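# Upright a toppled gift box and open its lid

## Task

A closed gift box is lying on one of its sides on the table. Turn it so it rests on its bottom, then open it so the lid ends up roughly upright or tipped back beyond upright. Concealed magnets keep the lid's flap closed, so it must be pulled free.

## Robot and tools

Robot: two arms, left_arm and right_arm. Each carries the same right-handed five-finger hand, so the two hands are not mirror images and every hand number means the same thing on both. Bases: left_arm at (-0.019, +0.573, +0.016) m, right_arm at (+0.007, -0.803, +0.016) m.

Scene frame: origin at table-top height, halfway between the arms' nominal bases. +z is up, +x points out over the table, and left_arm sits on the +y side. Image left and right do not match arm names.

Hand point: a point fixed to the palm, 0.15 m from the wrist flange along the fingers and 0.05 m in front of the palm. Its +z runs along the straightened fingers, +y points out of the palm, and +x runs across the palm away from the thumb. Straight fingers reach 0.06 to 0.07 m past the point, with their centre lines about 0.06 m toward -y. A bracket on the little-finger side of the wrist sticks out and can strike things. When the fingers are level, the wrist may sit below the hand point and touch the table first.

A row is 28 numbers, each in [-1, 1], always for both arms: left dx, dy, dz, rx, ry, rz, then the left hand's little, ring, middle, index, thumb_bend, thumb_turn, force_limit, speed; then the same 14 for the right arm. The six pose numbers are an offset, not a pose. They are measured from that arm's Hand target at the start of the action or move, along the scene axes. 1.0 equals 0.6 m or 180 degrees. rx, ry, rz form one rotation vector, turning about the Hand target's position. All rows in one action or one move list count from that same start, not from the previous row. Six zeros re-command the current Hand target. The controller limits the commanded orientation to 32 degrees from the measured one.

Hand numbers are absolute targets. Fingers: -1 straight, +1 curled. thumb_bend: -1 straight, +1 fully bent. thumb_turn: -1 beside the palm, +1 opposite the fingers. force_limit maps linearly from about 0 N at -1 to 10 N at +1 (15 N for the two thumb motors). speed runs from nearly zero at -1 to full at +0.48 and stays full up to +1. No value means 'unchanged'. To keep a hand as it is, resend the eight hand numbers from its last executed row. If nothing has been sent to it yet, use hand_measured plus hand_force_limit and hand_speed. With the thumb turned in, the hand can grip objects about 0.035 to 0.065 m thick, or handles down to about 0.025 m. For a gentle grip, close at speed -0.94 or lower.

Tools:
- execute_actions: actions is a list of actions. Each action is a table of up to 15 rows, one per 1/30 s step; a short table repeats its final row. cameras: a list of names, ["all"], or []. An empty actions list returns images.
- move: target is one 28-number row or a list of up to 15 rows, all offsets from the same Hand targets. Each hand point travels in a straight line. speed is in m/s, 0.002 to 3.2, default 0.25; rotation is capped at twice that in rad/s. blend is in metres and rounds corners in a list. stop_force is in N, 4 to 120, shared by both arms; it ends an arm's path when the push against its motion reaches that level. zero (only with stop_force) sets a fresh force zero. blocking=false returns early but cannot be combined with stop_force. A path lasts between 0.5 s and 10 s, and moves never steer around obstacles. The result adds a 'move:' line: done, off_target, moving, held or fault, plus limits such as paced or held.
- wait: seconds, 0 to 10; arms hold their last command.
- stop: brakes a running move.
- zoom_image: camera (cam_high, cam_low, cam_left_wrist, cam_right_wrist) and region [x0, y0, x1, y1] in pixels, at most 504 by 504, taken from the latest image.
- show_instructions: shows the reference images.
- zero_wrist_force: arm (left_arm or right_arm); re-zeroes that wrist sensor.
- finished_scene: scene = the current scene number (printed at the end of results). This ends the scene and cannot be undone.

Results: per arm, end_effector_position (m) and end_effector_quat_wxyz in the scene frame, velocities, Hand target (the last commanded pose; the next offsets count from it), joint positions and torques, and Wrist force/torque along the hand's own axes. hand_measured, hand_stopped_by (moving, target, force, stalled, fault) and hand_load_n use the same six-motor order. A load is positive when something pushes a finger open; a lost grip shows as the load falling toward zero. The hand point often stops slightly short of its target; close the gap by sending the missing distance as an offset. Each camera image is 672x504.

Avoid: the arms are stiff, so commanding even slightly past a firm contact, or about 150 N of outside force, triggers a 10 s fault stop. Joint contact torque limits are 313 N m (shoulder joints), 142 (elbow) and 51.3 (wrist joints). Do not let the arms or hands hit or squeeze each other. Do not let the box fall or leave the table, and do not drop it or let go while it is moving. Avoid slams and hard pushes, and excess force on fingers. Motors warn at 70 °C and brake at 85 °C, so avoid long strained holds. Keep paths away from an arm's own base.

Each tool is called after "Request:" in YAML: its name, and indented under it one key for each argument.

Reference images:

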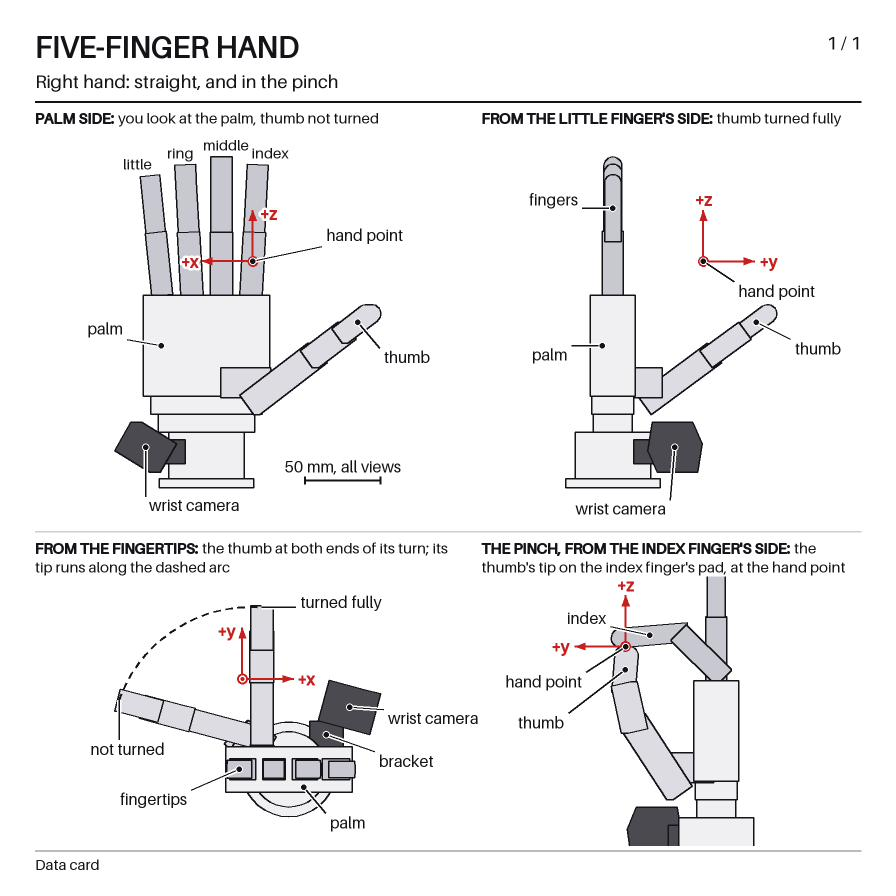

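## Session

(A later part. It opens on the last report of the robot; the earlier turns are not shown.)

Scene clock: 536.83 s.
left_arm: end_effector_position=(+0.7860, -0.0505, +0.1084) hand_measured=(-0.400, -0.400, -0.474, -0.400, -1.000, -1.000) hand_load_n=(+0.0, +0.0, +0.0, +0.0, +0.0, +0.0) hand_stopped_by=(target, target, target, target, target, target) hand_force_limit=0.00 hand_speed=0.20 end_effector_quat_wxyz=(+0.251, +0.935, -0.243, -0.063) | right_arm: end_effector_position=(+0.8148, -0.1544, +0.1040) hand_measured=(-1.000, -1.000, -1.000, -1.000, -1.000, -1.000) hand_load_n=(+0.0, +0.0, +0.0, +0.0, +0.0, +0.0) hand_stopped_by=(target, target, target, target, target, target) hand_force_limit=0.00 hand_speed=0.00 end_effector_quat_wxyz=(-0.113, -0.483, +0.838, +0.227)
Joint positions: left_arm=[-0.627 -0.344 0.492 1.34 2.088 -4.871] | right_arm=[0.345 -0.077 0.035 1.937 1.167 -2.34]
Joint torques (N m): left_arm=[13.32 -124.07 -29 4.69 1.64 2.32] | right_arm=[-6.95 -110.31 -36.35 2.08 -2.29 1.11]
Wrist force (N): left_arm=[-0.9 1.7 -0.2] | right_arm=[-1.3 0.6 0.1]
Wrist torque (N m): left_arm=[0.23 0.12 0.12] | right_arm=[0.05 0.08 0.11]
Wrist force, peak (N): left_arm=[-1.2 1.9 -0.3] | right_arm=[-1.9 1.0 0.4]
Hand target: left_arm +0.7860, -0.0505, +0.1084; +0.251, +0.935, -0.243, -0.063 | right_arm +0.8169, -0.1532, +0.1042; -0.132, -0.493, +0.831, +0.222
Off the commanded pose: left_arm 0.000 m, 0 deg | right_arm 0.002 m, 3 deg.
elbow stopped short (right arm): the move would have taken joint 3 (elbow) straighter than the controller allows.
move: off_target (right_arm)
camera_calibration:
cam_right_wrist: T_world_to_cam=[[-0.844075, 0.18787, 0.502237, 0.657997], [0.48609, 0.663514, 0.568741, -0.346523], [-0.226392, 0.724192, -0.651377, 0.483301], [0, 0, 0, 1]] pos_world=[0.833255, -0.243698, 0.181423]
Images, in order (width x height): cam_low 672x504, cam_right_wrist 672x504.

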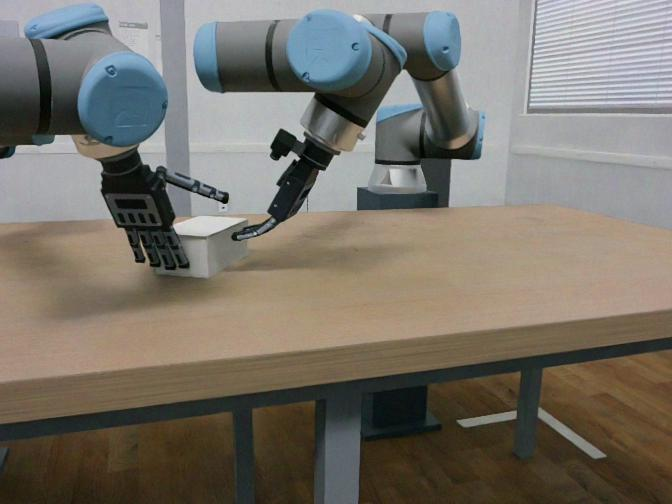

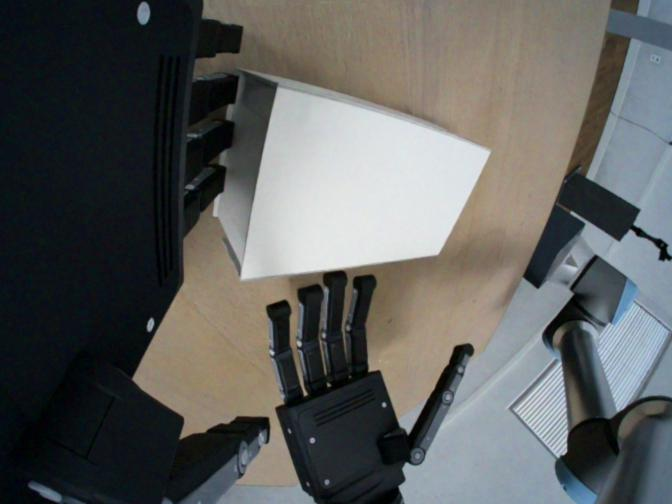

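Request:
move:
  target: [0,0,0,0,0,0,-0.4,-0.4,-0.4,-0.4,-1,-1,0,0.2,-0.018,0.01,0,0,0,0,-1,-1,-1,-1,-1,-1,0,0]
  speed: 0.03
  stop_force: 4

Request:
move:
  target: [0,0,0,0,0,0,-0.4,-0.4,-0.4,-0.4,-1,-1,0,0.2,0,0,-0.06,0,0,0,-1,-1,-1,-1,-1,-1,0,0]
  speed: 0.015
  stop_force: 8
  cameras: ["cam_low","cam_right_wrist","cam_left_wrist"]

Request:
zoom_image:
  camera: "cam_low"
  region: [130, 150, 330, 310]

Request:
zoom_image:
  camera: "cam_right_wrist"
  region: [150, 0, 510, 270]

Scene clock: 544.50 s.
left_arm: end_effector_position=(+0.7860, -0.0505, +0.1084) hand_measured=(-0.400, -0.400, -0.474, -0.400, -1.000, -1.000) hand_load_n=(+0.0, +0.0, +0.0, +0.5, -0.5, +0.0) hand_stopped_by=(target, target, target, target, target, target) hand_force_limit=0.00 hand_speed=0.20 end_effector_quat_wxyz=(+0.251, +0.935, -0.243, -0.063) | right_arm: end_effector_position=(+0.8044, -0.1482, +0.1041) hand_measured=(-1.000, -1.000, -1.000, -1.000, -1.000, -1.000) hand_load_n=(+0.0, +0.0, +0.0, +0.0, -0.5, +0.0) hand_stopped_by=(target, target, target, target, target, target) hand_force_limit=0.00 hand_speed=0.00 end_effector_quat_wxyz=(-0.124, -0.489, +0.834, +0.224)
Joint positions: left_arm=[-0.627 -0.344 0.492 1.34 2.088 -4.871] | right_arm=[0.357 -0.075 0.035 1.954 1.175 -2.345]
Joint torques (N m): left_arm=[13.1 -123.8 -29.25 4.2 1.78 2] | right_arm=[-7.04 -107.44 -36.13 2.75 -1.91 -1.17]
Wrist force (N): left_arm=[-0.7 1.5 -0.1] | right_arm=[-1.3 0.5 0.1]
Wrist torque (N m): left_arm=[0.20 0.08 0.13] | right_arm=[0.02 0.10 0.11]
Wrist force, peak (N): left_arm=[-0.7 2.1 -0.4] | right_arm=[-1.8 0.6 0.3]
Hand target: left_arm +0.7860, -0.0505, +0.1084; +0.251, +0.935, -0.243, -0.063 | right_arm +0.8061, -0.1472, +0.1042; -0.132, -0.493, +0.831, +0.222
Off the commanded pose: left_arm 0.000 m, 0 deg | right_arm 0.002 m, 1 deg.
elbow stopped short (right arm): the move would have taken joint 3 (elbow) straighter than the controller allows.
move: done

Scene clock: 546.33 s.
left_arm: end_effector_position=(+0.7860, -0.0505, +0.1084) hand_measured=(-0.400, -0.400, -0.474, -0.400, -1.000, -1.000) hand_load_n=(+0.0, +0.0, +0.0, +0.0, +0.0, +0.0) hand_stopped_by=(target, target, target, target, target, target) hand_force_limit=0.00 hand_speed=0.20 end_effector_quat_wxyz=(+0.251, +0.935, -0.243, -0.063) | right_arm: end_effector_position=(+0.8043, -0.1482, +0.0941) hand_measured=(-1.000, -1.000, -1.000, -1.000, -1.000, -1.000) hand_load_n=(+0.0, +0.0, -3.5, +0.0, -0.5, +0.0) hand_stopped_by=(target, target, target, target, target, target) hand_force_limit=0.00 hand_speed=0.00 end_effector_quat_wxyz=(-0.125, -0.489, +0.834, +0.224)
Joint positions: left_arm=[-0.627 -0.344 0.492 1.34 2.088 -4.871] | right_arm=[0.357 -0.066 0.035 1.948 1.176 -2.347]
Joint torques (N m): left_arm=[12.52 -123.9 -28.99 4.29 1.65 2.02] | right_arm=[7.72 -128.19 -32.17 6.36 -1.22 2.46]
Wrist force (N): left_arm=[-1.1 1.5 0.0] | right_arm=[-1.0 3.3 -5.4]
Wrist torque (N m): left_arm=[0.18 0.13 0.11] | right_arm=[0.20 0.24 0.18]
Wrist force, peak (N): left_arm=[-1.0 2.1 -0.1] | right_arm=[-1.6 3.9 -12.7]
Hand target: left_arm +0.7860, -0.0505, +0.1084; +0.251, +0.935, -0.243, -0.063 | right_arm +0.8043, -0.1482, +0.0941; -0.125, -0.489, +0.834, +0.224 (not the last commanded pose)
Off the commanded pose: left_arm 0.000 m, 0 deg | right_arm 0.026 m, 1 deg.
elbow stopped short (right arm): the move would have taken joint 3 (elbow) straighter than the controller allows.
move: contact (right_arm)
camera_calibration:
cam_left_wrist: T_world_to_cam=[[-0.174523, -0.848263, 0.499991, 0.0386887], [-0.679033, 0.471408, 0.562752, 0.501831], [-0.713061, -0.241297, -0.65827, 0.73802], [0, 0, 0, 1]] pos_world=[0.873765, -0.0256669, 0.184066]
cam_right_wrist: T_world_to_cam=[[-0.83967, 0.177106, 0.513408, 0.646804], [0.481364, 0.680433, 0.55254, -0.33203], [-0.251481, 0.711087, -0.656592, 0.488722], [0, 0, 0, 1]] pos_world=[0.825834, -0.236152, 0.172276]
Images, in order (width x height): cam_low 672x504, cam_left_wrist 672x504, cam_right_wrist 672x504.

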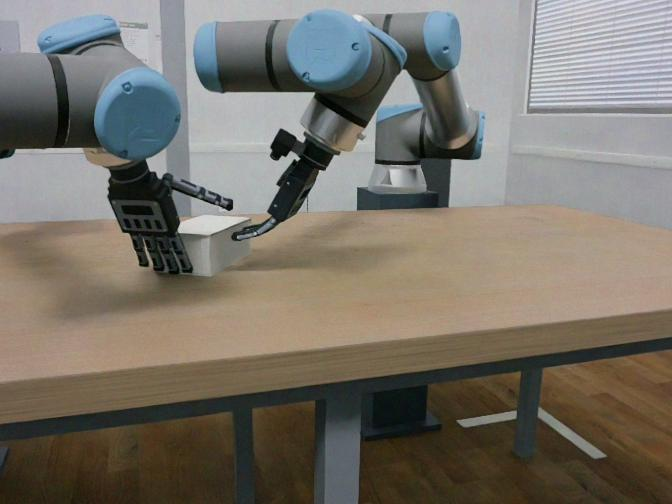

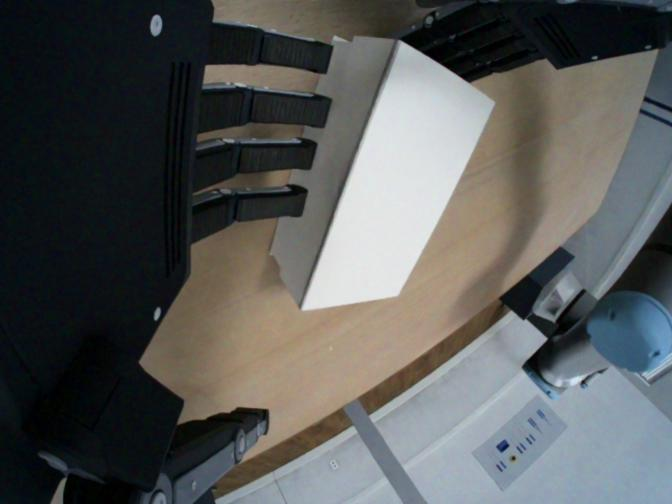

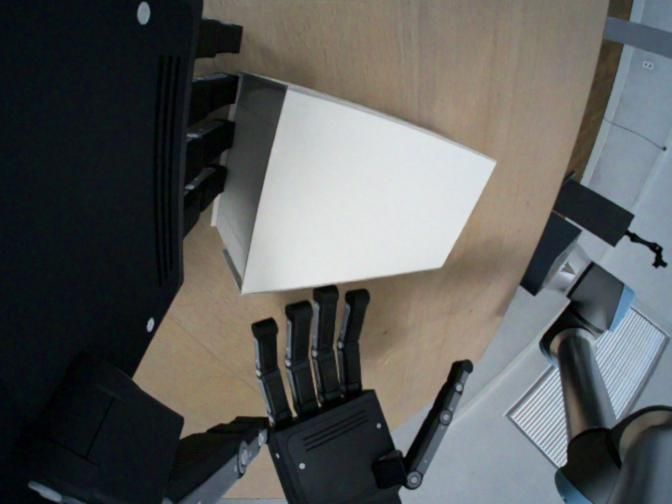

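Scaled by 2.520.

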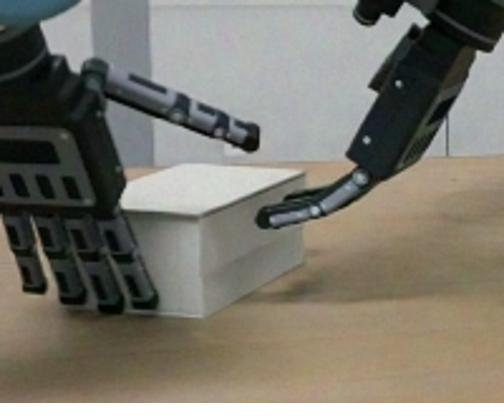

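Scaled by 1.400 from the camera's 672x504 image, which has a finer 960x720 frame.

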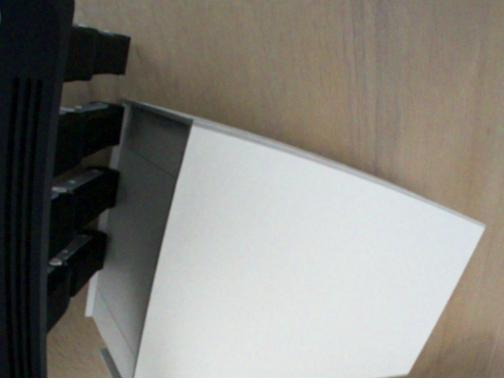

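Request:
move:
  target: [0,0,-0.0805,0,0,0,-0.4,-0.4,-0.4,-0.4,-1,-1,0,0.2,0,0,0,0,0,0,-1,-1,-1,-1,-1,-1,0,0]
  speed: 0.1

Request:
move:
  target: [-0.036,-0.066,0,0,0,0,-0.4,-0.4,-0.4,-0.4,-1,-1,0,0.2,0,0,0,0,0,0,-1,-1,-1,-1,-1,-1,0,0]
  speed: 0.025
  stop_force: 4
  cameras: ["cam_low","cam_right_wrist","cam_left_wrist"]

Request:
zoom_image:
  camera: "cam_left_wrist"
  region: [190, 0, 550, 360]

Request:
zoom_image:
  camera: "cam_low"
  region: [130, 150, 330, 310]

Scene clock: 552.47 s.
left_arm: end_effector_position=(+0.7860, -0.0504, +0.0599) hand_measured=(-0.400, -0.400, -0.472, -0.400, -1.000, -1.000) hand_load_n=(+0.0, +0.0, -20.0, +0.0, +0.0, +0.0) hand_stopped_by=(target, target, target, target, target, target) hand_force_limit=0.00 hand_speed=0.20 end_effector_quat_wxyz=(+0.251, +0.935, -0.243, -0.063) end_effector_velocity=(+0.000, +0.001, +0.002) end_effector_angular_velocity=(+0.002, +0.002, +0.001) | right_arm: end_effector_position=(+0.8043, -0.1482, +0.0941) hand_measured=(-1.000, -1.000, -1.000, -1.000, -1.000, -1.000) hand_load_n=(+0.0, +0.0, -4.0, +0.0, +0.0, +0.0) hand_stopped_by=(target, target, target, target, target, target) hand_force_limit=0.00 hand_speed=0.00 end_effector_quat_wxyz=(-0.125, -0.489, +0.834, +0.224)
Joint positions: left_arm=[-0.626 -0.316 0.52 1.284 2.088 -4.87] | right_arm=[0.357 -0.066 0.035 1.948 1.176 -2.347]
Joint velocities: left_arm=[0.001 -0.002 -0.001 0.005 0 0] | right_arm=[within noise]
Joint torques (N m): left_arm=[-2.68 -106.94 -43.32 2.19 1.3 -0.95] | right_arm=[-4.77 -126.24 -31.76 6.1 -1.02 2.56]
Wrist force (N): left_arm=[-3.8 5.0 -20.3] | right_arm=[-0.9 3.3 -5.2]
Wrist torque (N m): left_arm=[0.45 0.39 0.11] | right_arm=[0.19 0.21 0.19]
Wrist force, peak (N): left_arm=[-3.8 3.3 -28.2] | right_arm=[-0.9 3.5 -5.4]
Hand target: left_arm +0.7860, -0.0505, +0.0601; +0.251, +0.935, -0.243, -0.063 | right_arm +0.8043, -0.1482, +0.0941; -0.125, -0.489, +0.834, +0.224
Off the commanded pose: left_arm 0.000 m, 0 deg | right_arm 0.000 m, 0 deg.
move: done

Scene clock: 554.53 s.
left_arm: end_effector_position=(+0.7762, -0.0683, +0.0600) hand_measured=(-0.400, -0.400, -0.472, -0.400, -1.000, -1.000) hand_load_n=(+0.0, +0.0, -19.5, +0.0, +0.0, +0.0) hand_stopped_by=(target, target, target, target, target, target) hand_force_limit=0.00 hand_speed=0.20 end_effector_quat_wxyz=(+0.251, +0.935, -0.243, -0.063) | right_arm: end_effector_position=(+0.8043, -0.1483, +0.0941) hand_measured=(-1.000, -1.000, -1.000, -1.000, -1.000, -1.000) hand_load_n=(+0.0, +0.0, -2.5, +0.0, +0.0, +0.0) hand_stopped_by=(target, target, target, target, target, target) hand_force_limit=0.00 hand_speed=0.00 end_effector_quat_wxyz=(-0.125, -0.489, +0.834, +0.224)
Joint positions: left_arm=[-0.646 -0.318 0.522 1.273 2.086 -4.893] | right_arm=[0.357 -0.066 0.035 1.948 1.176 -2.347]
Joint torques (N m): left_arm=[24.25 -94.66 -37.84 4.58 -2.08 2.31] | right_arm=[3.9 -120.06 -32.78 2.91 -0.7 2.53]
Wrist force (N): left_arm=[-2.4 13.6 -6.0] | right_arm=[-0.1 2.2 -7.0]
Wrist torque (N m): left_arm=[-0.42 0.15 0.21] | right_arm=[0.35 0.38 0.20]
Wrist force, peak (N): left_arm=[-3.6 -1.1 -26.0] | right_arm=[1.9 1.7 -8.6]
Hand target: left_arm +0.7763, -0.0683, +0.0601; +0.251, +0.935, -0.243, -0.063 (not the last commanded pose) | right_arm +0.8043, -0.1482, +0.0941; -0.125, -0.489, +0.834, +0.224
Off the commanded pose: left_arm 0.025 m, 0 deg | right_arm 0.000 m, 0 deg.
elbow stopped short (right arm): the move would have taken joint 3 (elbow) straighter than the controller allows.
move: contact (left_arm)
camera_calibration:
cam_left_wrist: T_world_to_cam=[[-0.174383, -0.848311, 0.499959, 0.0458436], [-0.678968, 0.471322, 0.562901, 0.530784], [-0.713157, -0.241296, -0.658167, 0.695057], [0, 0, 0, 1]] pos_world=[0.864065, -0.0435662, 0.135765]
cam_right_wrist: T_world_to_cam=[[-0.83967, 0.177106, 0.513408, 0.646804], [0.481364, 0.680433, 0.55254, -0.33203], [-0.251481, 0.711087, -0.656592, 0.488722], [0, 0, 0, 1]] pos_world=[0.825834, -0.236152, 0.172276]
Images, in order (width x height): cam_low 672x504, cam_left_wrist 672x504, cam_right_wrist 672x504.

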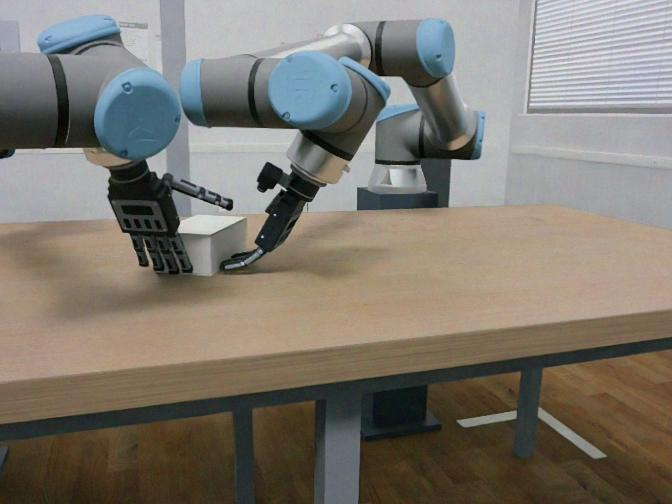

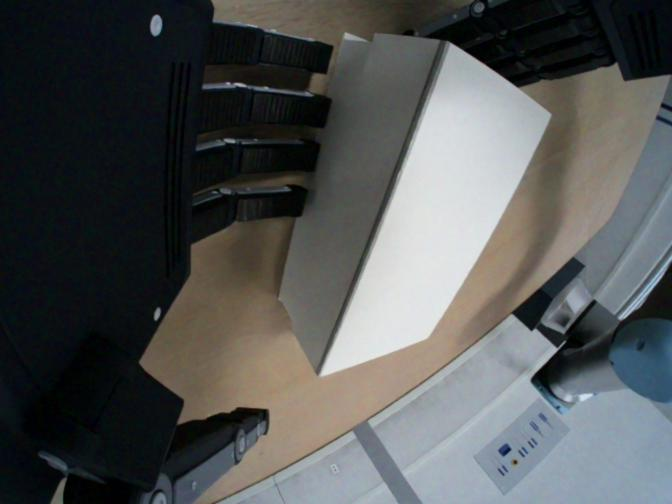

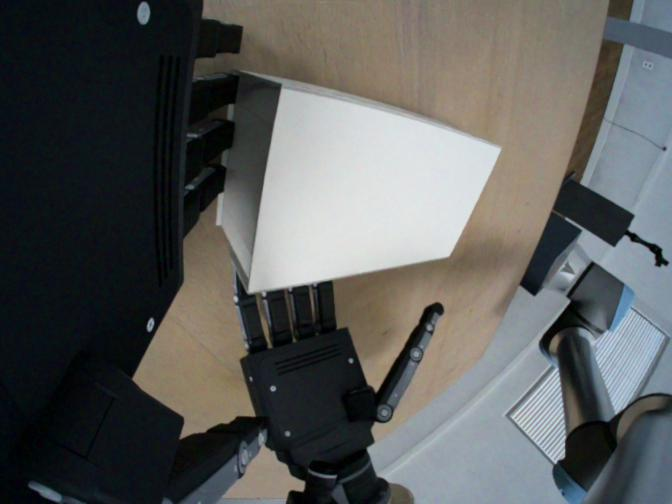

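Scaled by 1.400 from the camera's 672x504 image, which has a finer 960x720 frame.

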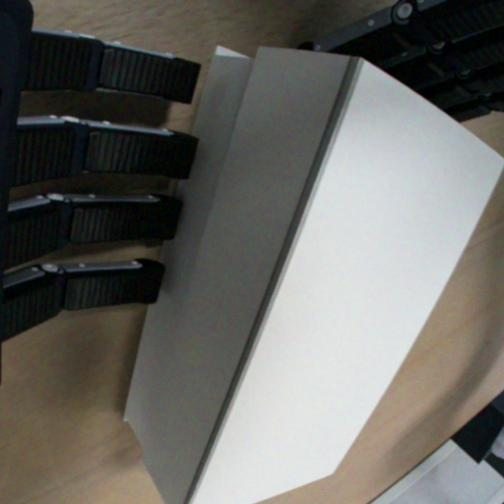

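Scaled by 2.520.

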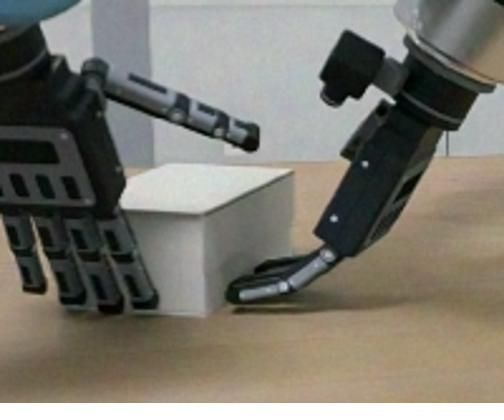

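Request:
move:
  target: [0.001,0.002,0.007,0,0,0,-0.38,-0.38,-0.38,-0.38,-1,-1,0,0.2,0,0,0,0,0,0,-1,-1,-1,-1,-1,-1,0,0]
  speed: 0.05

Request:
move:
  target: [0.0,0.0,0.025,0,0,0,-0.38,-0.38,-0.38,-0.38,-1,-1,0,0.2,0,0,0,0,0,0,-1,-1,-1,-1,-1,-1,0,0]
  speed: 0.02
  cameras: ["cam_low","cam_right_wrist","cam_left_wrist"]

Request:
zoom_image:
  camera: "cam_low"
  region: [130, 150, 330, 310]

Request:
zoom_image:
  camera: "cam_left_wrist"
  region: [190, 0, 550, 360]

Scene clock: 560.63 s.
left_arm: end_effector_position=(+0.7769, -0.0671, +0.0643) hand_measured=(-0.380, -0.380, -0.380, -0.380, -1.000, -1.000) hand_load_n=(+0.0, +0.0, +0.0, +0.0, +0.0, +0.0) hand_stopped_by=(target, target, target, target, target, target) hand_force_limit=0.00 hand_speed=0.20 end_effector_quat_wxyz=(+0.251, +0.935, -0.243, -0.063) | right_arm: end_effector_position=(+0.8043, -0.1482, +0.0941) hand_measured=(-1.000, -1.000, -1.000, -1.000, -1.000, -1.000) hand_load_n=(+0.0, +0.0, -0.5, +0.0, +0.0, +0.0) hand_stopped_by=(target, target, target, target, target, target) hand_force_limit=0.00 hand_speed=0.00 end_effector_quat_wxyz=(-0.125, -0.489, +0.834, +0.224)
Joint positions: left_arm=[-0.645 -0.321 0.521 1.278 2.086 -4.892] | right_arm=[0.357 -0.066 0.035 1.948 1.176 -2.347]
Joint torques (N m): left_arm=[10.55 -119.39 -49.19 3.59 3.39 1.79] | right_arm=[7.44 -102.01 -34.13 2.37 -0.86 2.47]
Wrist force (N): left_arm=[-0.5 1.7 0.1] | right_arm=[-1.5 0.5 -0.5]
Wrist torque (N m): left_arm=[0.20 0.05 -0.05] | right_arm=[-0.01 0.12 0.10]
Wrist force, peak (N): left_arm=[-2.4 14.0 -6.1] | right_arm=[0.0 2.3 -7.5]
Hand target: left_arm +0.7769, -0.0671, +0.0643; +0.251, +0.935, -0.243, -0.063 | right_arm +0.8043, -0.1482, +0.0941; -0.125, -0.489, +0.834, +0.224
Off the commanded pose: left_arm 0.000 m, 0 deg | right_arm 0.000 m, 0 deg.
move: done

Scene clock: 561.60 s.
left_arm: end_effector_position=(+0.7769, -0.0671, +0.0795) hand_measured=(-0.380, -0.380, -0.380, -0.380, -1.000, -1.000) hand_load_n=(+0.5, +0.0, +0.0, +0.0, +0.0, +0.0) hand_stopped_by=(target, target, target, target, target, target) hand_force_limit=0.00 hand_speed=0.20 end_effector_quat_wxyz=(+0.251, +0.935, -0.243, -0.063) | right_arm: end_effector_position=(+0.8043, -0.1482, +0.0941) hand_measured=(-1.000, -1.000, -1.000, -1.000, -1.000, -1.000) hand_load_n=(+0.0, +0.0, -0.5, +0.0, +0.0, +0.0) hand_stopped_by=(target, target, target, target, target, target) hand_force_limit=0.00 hand_speed=0.00 end_effector_quat_wxyz=(-0.125, -0.489, +0.834, +0.224)
Joint positions: left_arm=[-0.645 -0.33 0.513 1.295 2.086 -4.892] | right_arm=[0.357 -0.066 0.035 1.948 1.176 -2.347]
Joint torques (N m): left_arm=[-3.03 -109.97 -45.27 2.88 3.3 -0.8] | right_arm=[-2 -98.79 -34.15 2.2 -0.56 2.39]
Wrist force (N): left_arm=[-0.4 1.6 -0.1] | right_arm=[-1.4 0.6 -0.6]
Wrist torque (N m): left_arm=[0.20 0.04 -0.05] | right_arm=[0.01 0.12 0.10]
Wrist force, peak (N): left_arm=[-0.7 1.9 -0.1] | right_arm=[-1.8 0.9 -0.7]
Hand target: left_arm +0.7769, -0.0671, +0.0793; +0.251, +0.935, -0.243, -0.063 | right_arm +0.8043, -0.1482, +0.0941; -0.125, -0.489, +0.834, +0.224
Off the commanded pose: left_arm 0.000 m, 0 deg | right_arm 0.000 m, 0 deg.
move: done
camera_calibration:
cam_left_wrist: T_world_to_cam=[[-0.17442, -0.848335, 0.499906, 0.0373066], [-0.67906, 0.471279, 0.562827, 0.519794], [-0.71306, -0.241297, -0.658271, 0.708477], [0, 0, 0, 1]] pos_world=[0.864665, -0.0423659, 0.155166]
cam_right_wrist: T_world_to_cam=[[-0.83967, 0.177106, 0.513408, 0.646787], [0.481364, 0.680433, 0.55254, -0.332098], [-0.251481, 0.711087, -0.656592, 0.48865], [0, 0, 0, 1]] pos_world=[0.825834, -0.236052, 0.172276]
Images, in order (width x height): cam_low 672x504, cam_left_wrist 672x504, cam_right_wrist 672x504.

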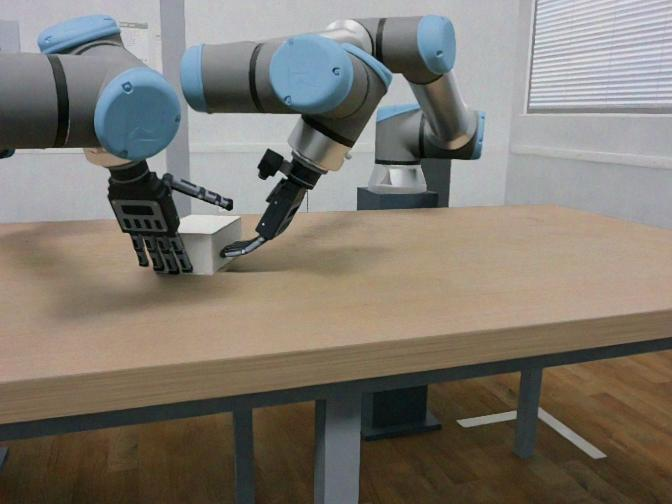

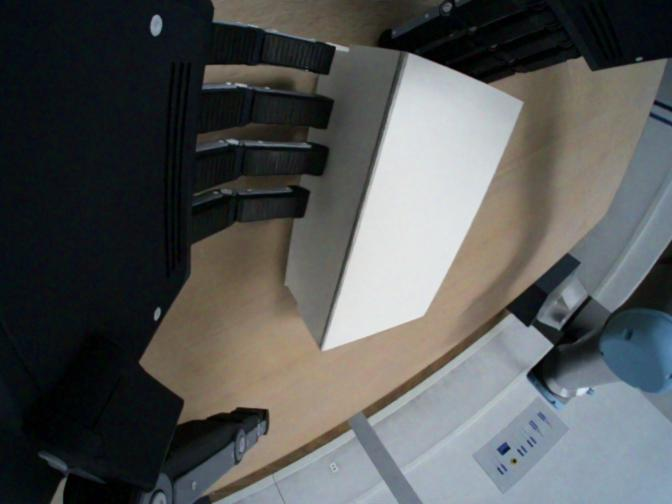

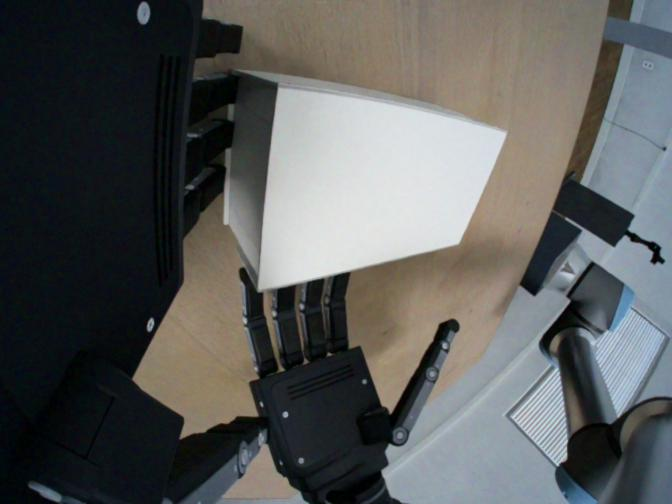

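Scaled by 2.520.

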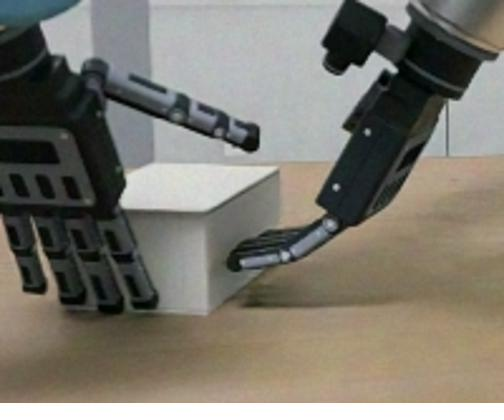

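Scaled by 1.400 from the camera's 672x504 image, which has a finer 960x720 frame.

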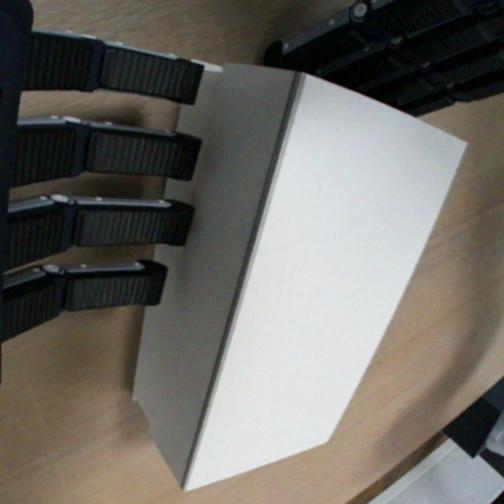

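Request:
zoom_image:
  camera: "cam_right_wrist"
  region: [170, 40, 310, 300]

Request:
zoom_image:
  camera: "cam_left_wrist"
  region: [300, 20, 440, 120]

Request:
zoom_image:
  camera: "cam_low"
  region: [140, 210, 250, 290]

Scaled by 1.938 from the camera's 672x504 image, which has a finer 960x720 frame.

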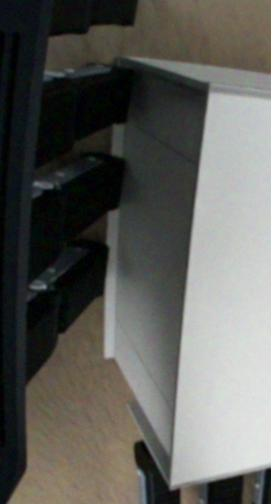

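Scaled by 3.600 from the camera's 672x504 image, which has a finer 960x720 frame.

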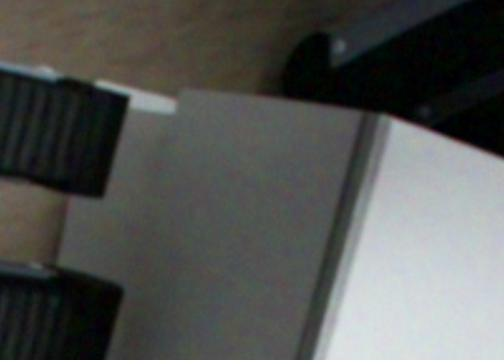

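Scaled by 4.582.

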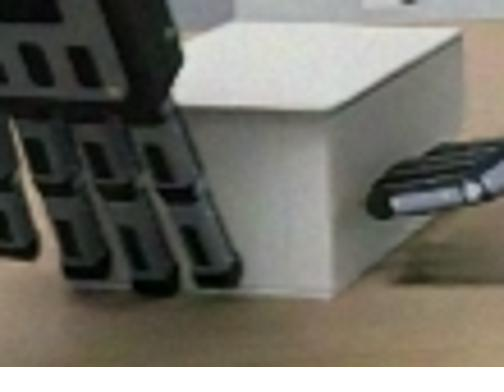

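Request:
move:
  target:
    - [0.01,0.018,0,0,0,0,-0.38,-0.38,-0.38,-0.38,-1,-1,0,0.2,0,0,0.012,0,0,0,-1,-1,-1,-1,-1,-1,0,0]
    - [0.01,0.018,-0.0315,0,0,0,-0.38,-0.38,-0.38,-0.38,-1,-1,0,0.2,-0.015,0.008,0.012,0,0,0,-1,-1,-1,-1,-1,-1,0,0]
  speed: 0.05

Request:
move:
  target: [0,0,0,0,0,0,-0.38,-0.38,-0.38,-0.38,-1,-1,0,0.2,0,0,-0.06,0,0,0,-1,-1,-1,-1,-1,-1,0,0]
  speed: 0.015
  stop_force: 12

Request:
move:
  target: [-0.02,-0.036,0,0,0,0,-0.38,-0.38,-0.38,-0.38,-1,-1,0,0.2,0,0,0,0,0,0,-1,-1,-1,-1,-1,-1,0,0]
  speed: 0.025
  stop_force: 4
  cameras: ["cam_low","cam_right_wrist","cam_left_wrist"]

Request:
zoom_image:
  camera: "cam_left_wrist"
  region: [190, 0, 550, 360]

Request:
zoom_image:
  camera: "cam_right_wrist"
  region: [170, 40, 310, 300]

Scene clock: 590.67 s.
left_arm: end_effector_position=(+0.7828, -0.0563, +0.0602) hand_measured=(-0.380, -0.380, -0.380, -0.380, -1.000, -1.000) hand_load_n=(+0.0, +0.0, +0.0, +0.0, +0.0, +0.0) hand_stopped_by=(target, target, target, target, target, target) hand_force_limit=0.00 hand_speed=0.20 end_effector_quat_wxyz=(+0.251, +0.935, -0.243, -0.063) | right_arm: end_effector_position=(+0.7953, -0.1434, +0.1014) hand_measured=(-1.000, -1.000, -1.000, -1.000, -1.000, -1.000) hand_load_n=(+0.0, +0.0, +0.0, +0.5, +0.0, +0.0) hand_stopped_by=(target, target, target, target, target, target) hand_force_limit=0.00 hand_speed=0.00 end_effector_quat_wxyz=(-0.125, -0.489, +0.834, +0.224)
Joint positions: left_arm=[-0.633 -0.317 0.521 1.28 2.088 -4.878] | right_arm=[0.364 -0.146 0.187 1.873 1.174 -2.339]
Joint torques (N m): left_arm=[-14.77 -126.15 -49.25 5.51 1.75 -2] | right_arm=[-6.81 -96.17 -47.77 7.58 -0.81 0.06]
Wrist force (N): left_arm=[-0.3 1.5 -0.1] | right_arm=[-1.4 0.6 -0.2]
Wrist torque (N m): left_arm=[0.18 0.02 -0.04] | right_arm=[0.07 0.12 0.05]
Wrist force, peak (N): left_arm=[-0.4 2.1 0.1] | right_arm=[-1.7 1.1 -0.7]
Hand target: left_arm +0.7829, -0.0563, +0.0604; +0.251, +0.935, -0.243, -0.063 | right_arm +0.7953, -0.1434, +0.1013; -0.125, -0.489, +0.834, +0.224
Off the commanded pose: left_arm 0.000 m, 0 deg | right_arm 0.000 m, 0 deg.
elbow stopped short (right arm): the move would have taken joint 3 (elbow) straighter than the controller allows.
move: done

Scene clock: 592.60 s.
left_arm: end_effector_position=(+0.7829, -0.0563, +0.0604) hand_measured=(-0.380, -0.380, -0.380, -0.380, -1.000, -1.000) hand_load_n=(+0.0, +0.0, +0.0, +0.0, +0.0, +0.5) hand_stopped_by=(target, target, target, target, target, target) hand_force_limit=0.00 hand_speed=0.20 end_effector_quat_wxyz=(+0.251, +0.935, -0.243, -0.063) | right_arm: end_effector_position=(+0.7953, -0.1434, +0.0936) hand_measured=(-1.000, -1.000, -1.000, -1.000, -1.000, -1.000) hand_load_n=(+0.0, +0.0, -4.0, +0.0, +0.0, +0.0) hand_stopped_by=(target, target, target, target, target, target) hand_force_limit=0.00 hand_speed=0.00 end_effector_quat_wxyz=(-0.125, -0.489, +0.834, +0.224)
Joint positions: left_arm=[-0.633 -0.317 0.521 1.281 2.088 -4.878] | right_arm=[0.364 -0.143 0.194 1.863 1.174 -2.34]
Joint torques (N m): left_arm=[-14.56 -125.8 -50.68 5.4 0.69 -2.01] | right_arm=[14.46 -119.02 -42.66 5.41 0.99 -1.41]
Wrist force (N): left_arm=[-0.3 1.3 0.0] | right_arm=[-2.1 3.5 -13.5]
Wrist torque (N m): left_arm=[0.15 0.02 -0.05] | right_arm=[0.66 0.49 0.08]
Wrist force, peak (N): left_arm=[-0.6 1.9 0.0] | right_arm=[-2.4 4.7 -24.7]
Hand target: left_arm +0.7829, -0.0563, +0.0604; +0.251, +0.935, -0.243, -0.063 | right_arm +0.7953, -0.1434, +0.0936; -0.125, -0.489, +0.834, +0.224 (not the last commanded pose)
Off the commanded pose: left_arm 0.000 m, 0 deg | right_arm 0.028 m, 0 deg.
move: contact (right_arm)

Scene clock: 594.40 s.
left_arm: end_effector_position=(+0.7753, -0.0699, +0.0604) hand_measured=(-0.380, -0.380, -0.380, -0.380, -1.000, -1.000) hand_load_n=(+0.0, +0.5, +0.0, +0.5, +0.0, +0.0) hand_stopped_by=(target, target, target, target, target, target) hand_force_limit=0.00 hand_speed=0.20 end_effector_quat_wxyz=(+0.251, +0.935, -0.243, -0.063) | right_arm: end_effector_position=(+0.7953, -0.1434, +0.0936) hand_measured=(-1.000, -1.000, -1.000, -1.000, -1.000, -1.000) hand_load_n=(+0.0, +0.0, -4.5, +0.0, +0.0, +0.0) hand_stopped_by=(target, target, target, target, target, target) hand_force_limit=0.00 hand_speed=0.00 end_effector_quat_wxyz=(-0.125, -0.489, +0.834, +0.224)
Joint positions: left_arm=[-0.648 -0.318 0.523 1.272 2.086 -4.895] | right_arm=[0.364 -0.143 0.194 1.863 1.174 -2.34]
Joint torques (N m): left_arm=[16.42 -105.13 -50.99 5.44 3.33 2.11] | right_arm=[11.15 -118.61 -42.26 0.37 -0.59 -0.42]
Wrist force (N): left_arm=[-0.6 1.7 0.1] | right_arm=[1.3 3.5 -11.9]
Wrist torque (N m): left_arm=[0.20 0.06 0.02] | right_arm=[0.54 0.63 0.28]
Wrist force, peak (N): left_arm=[-6.8 -4.0 -5.8] | right_arm=[5.0 3.1 -14.1]
Hand target: left_arm +0.7753, -0.0699, +0.0604; +0.251, +0.935, -0.243, -0.063 (not the last commanded pose) | right_arm +0.7953, -0.1434, +0.0936; -0.125, -0.489, +0.834, +0.224
Off the commanded pose: left_arm 0.009 m, 0 deg | right_arm 0.000 m, 0 deg.
move: contact (left_arm)
camera_calibration:
cam_left_wrist: T_world_to_cam=[[-0.174432, -0.848327, 0.499915, 0.0442094], [-0.679057, 0.471293, 0.562818, 0.530776], [-0.71306, -0.241297, -0.658271, 0.694087], [0, 0, 0, 1]] pos_world=[0.863065, -0.045166, 0.136066]
cam_right_wrist: T_world_to_cam=[[-0.83967, 0.177106, 0.513408, 0.638654], [0.481364, 0.680433, 0.55254, -0.330688], [-0.251481, 0.711087, -0.656592, 0.482717], [0, 0, 0, 1]] pos_world=[0.816834, -0.231352, 0.171776]
Images, in order (width x height): cam_low 672x504, cam_left_wrist 672x504, cam_right_wrist 672x504.

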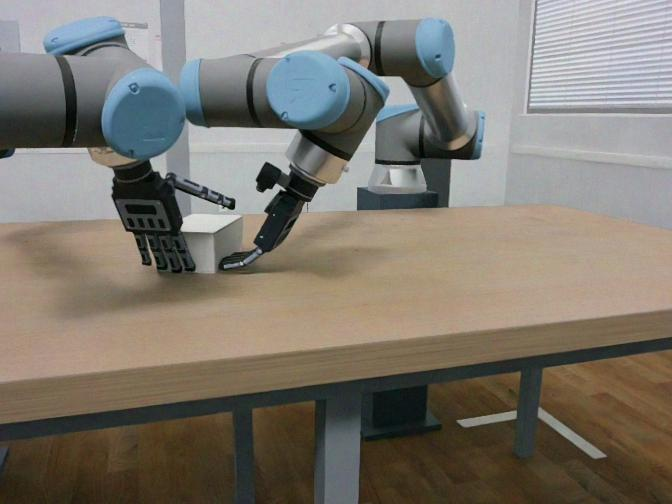

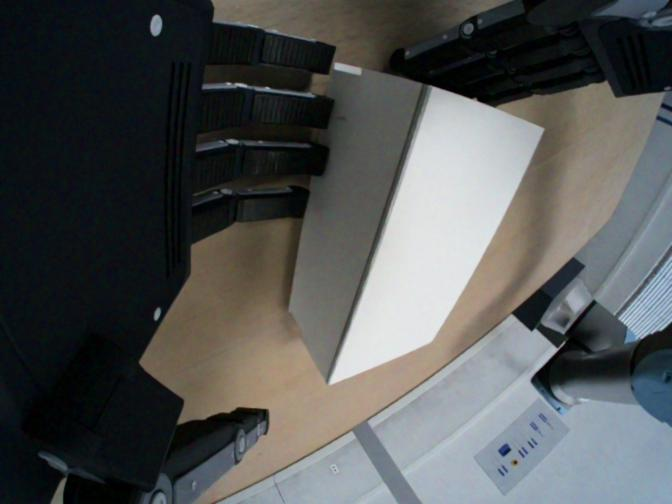

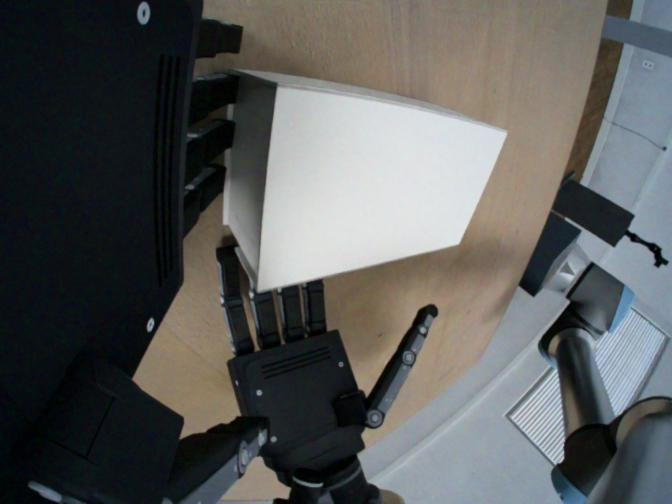

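Scaled by 1.400 from the camera's 672x504 image, which has a finer 960x720 frame.

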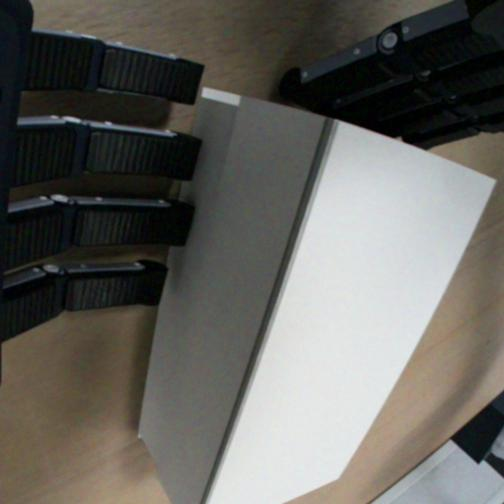

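Scaled by 1.938 from the camera's 672x504 image, which has a finer 960x720 frame.

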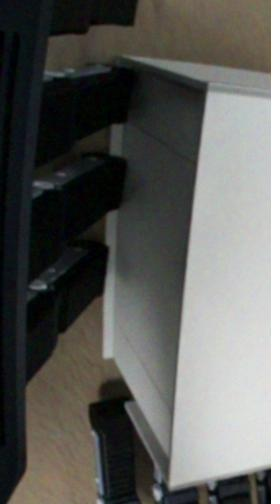

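Request:
move:
  target: [0.002,0.003,0.042,0,0,0,-0.38,-0.38,-0.38,-0.38,-1,-1,0,0.2,0,0,0,0,0,0,-1,-1,-1,-1,-1,-1,0,0]
  speed: 0.02
  cameras: ["cam_low","cam_right_wrist","cam_left_wrist"]

Request:
zoom_image:
  camera: "cam_low"
  region: [130, 150, 330, 310]

Request:
zoom_image:
  camera: "cam_left_wrist"
  region: [190, 0, 550, 360]

Scene clock: 605.20 s.
left_arm: end_effector_position=(+0.7765, -0.0681, +0.0858) hand_measured=(-0.380, -0.380, -0.380, -0.380, -1.000, -1.000) hand_load_n=(+0.0, +0.0, +0.0, +0.0, +0.0, +0.0) hand_stopped_by=(target, target, target, target, target, target) hand_force_limit=0.00 hand_speed=0.20 end_effector_quat_wxyz=(+0.251, +0.935, -0.243, -0.063) | right_arm: end_effector_position=(+0.7953, -0.1434, +0.0936) hand_measured=(-1.000, -1.000, -1.000, -1.000, -1.000, -1.000) hand_load_n=(+0.0, +0.0, -5.5, +0.0, +0.0, +0.0) hand_stopped_by=(target, target, target, target, target, target) hand_force_limit=0.00 hand_speed=0.00 end_effector_quat_wxyz=(-0.125, -0.489, +0.834, +0.224)
Joint positions: left_arm=[-0.646 -0.334 0.508 1.303 2.086 -4.893] | right_arm=[0.364 -0.143 0.194 1.863 1.174 -2.34]
Joint torques (N m): left_arm=[13.92 -110.88 -44.94 2.59 3.14 2.24] | right_arm=[9.22 -119.31 -38.66 0.03 -0.26 2.34]
Wrist force (N): left_arm=[-0.4 1.6 -0.2] | right_arm=[-0.5 4.1 -9.2]
Wrist torque (N m): left_arm=[0.21 0.04 -0.05] | right_arm=[0.32 0.48 0.18]
Wrist force, peak (N): left_arm=[-0.7 1.8 -0.4] | right_arm=[1.2 3.9 -12.0]
Hand target: left_arm +0.7765, -0.0681, +0.0856; +0.251, +0.935, -0.243, -0.063 | right_arm +0.7953, -0.1434, +0.0936; -0.125, -0.489, +0.834, +0.224
Off the commanded pose: left_arm 0.000 m, 0 deg | right_arm 0.000 m, 0 deg.
move: done
camera_calibration:
cam_left_wrist: T_world_to_cam=[[-0.174432, -0.848327, 0.499915, 0.0332478], [-0.679057, 0.471293, 0.562818, 0.516447], [-0.71306, -0.241297, -0.658271, 0.712098], [0, 0, 0, 1]] pos_world=[0.864265, -0.043366, 0.161466]
cam_right_wrist: T_world_to_cam=[[-0.83969, 0.177167, 0.513354, 0.638693], [0.481377, 0.680398, 0.552571, -0.330712], [-0.251388, 0.711105, -0.656608, 0.482647], [0, 0, 0, 1]] pos_world=[0.816833, -0.231352, 0.171776]
Images, in order (width x height): cam_low 672x504, cam_left_wrist 672x504, cam_right_wrist 672x504.

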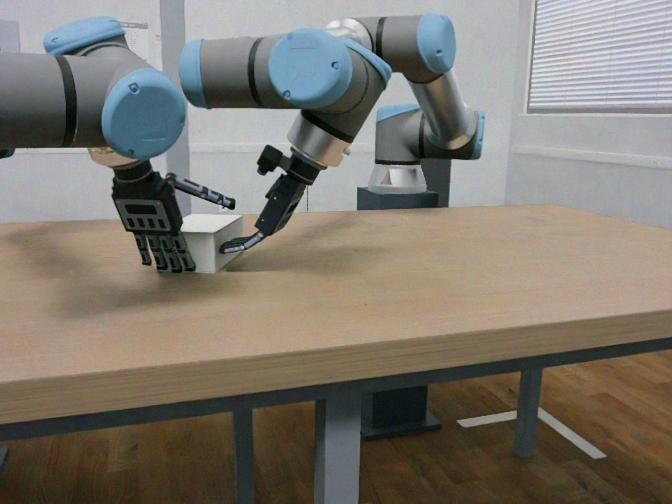

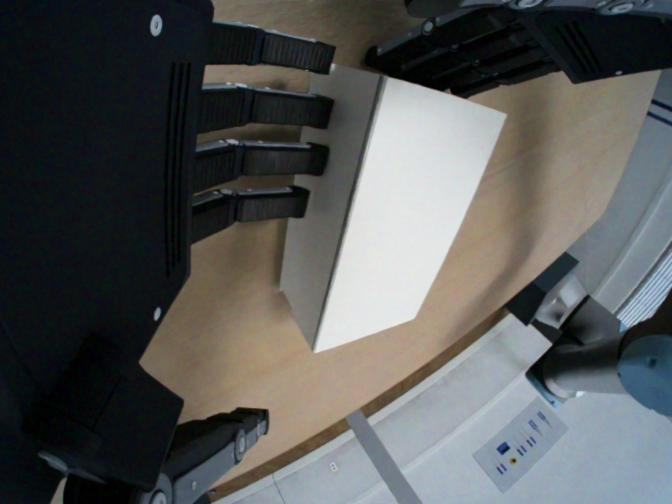

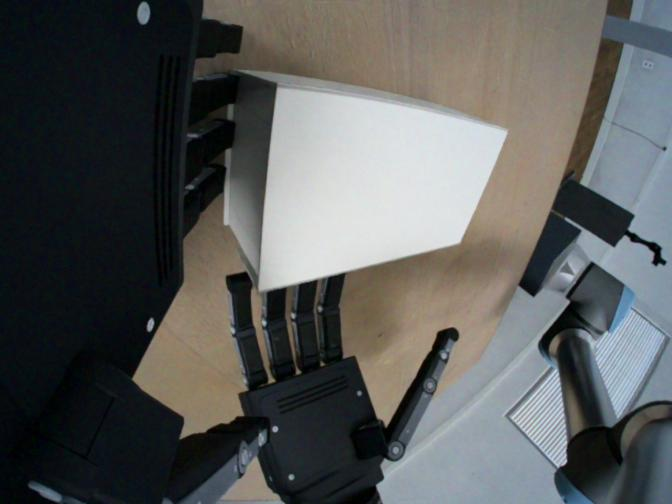

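Scaled by 2.520.

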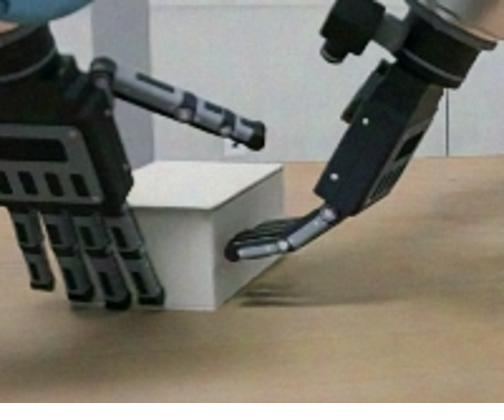

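Scaled by 1.400 from the camera's 672x504 image, which has a finer 960x720 frame.

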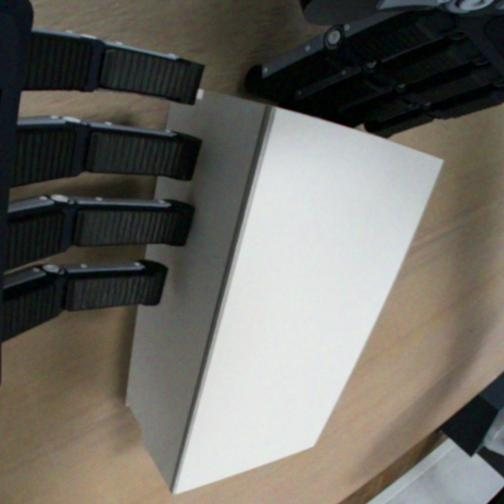

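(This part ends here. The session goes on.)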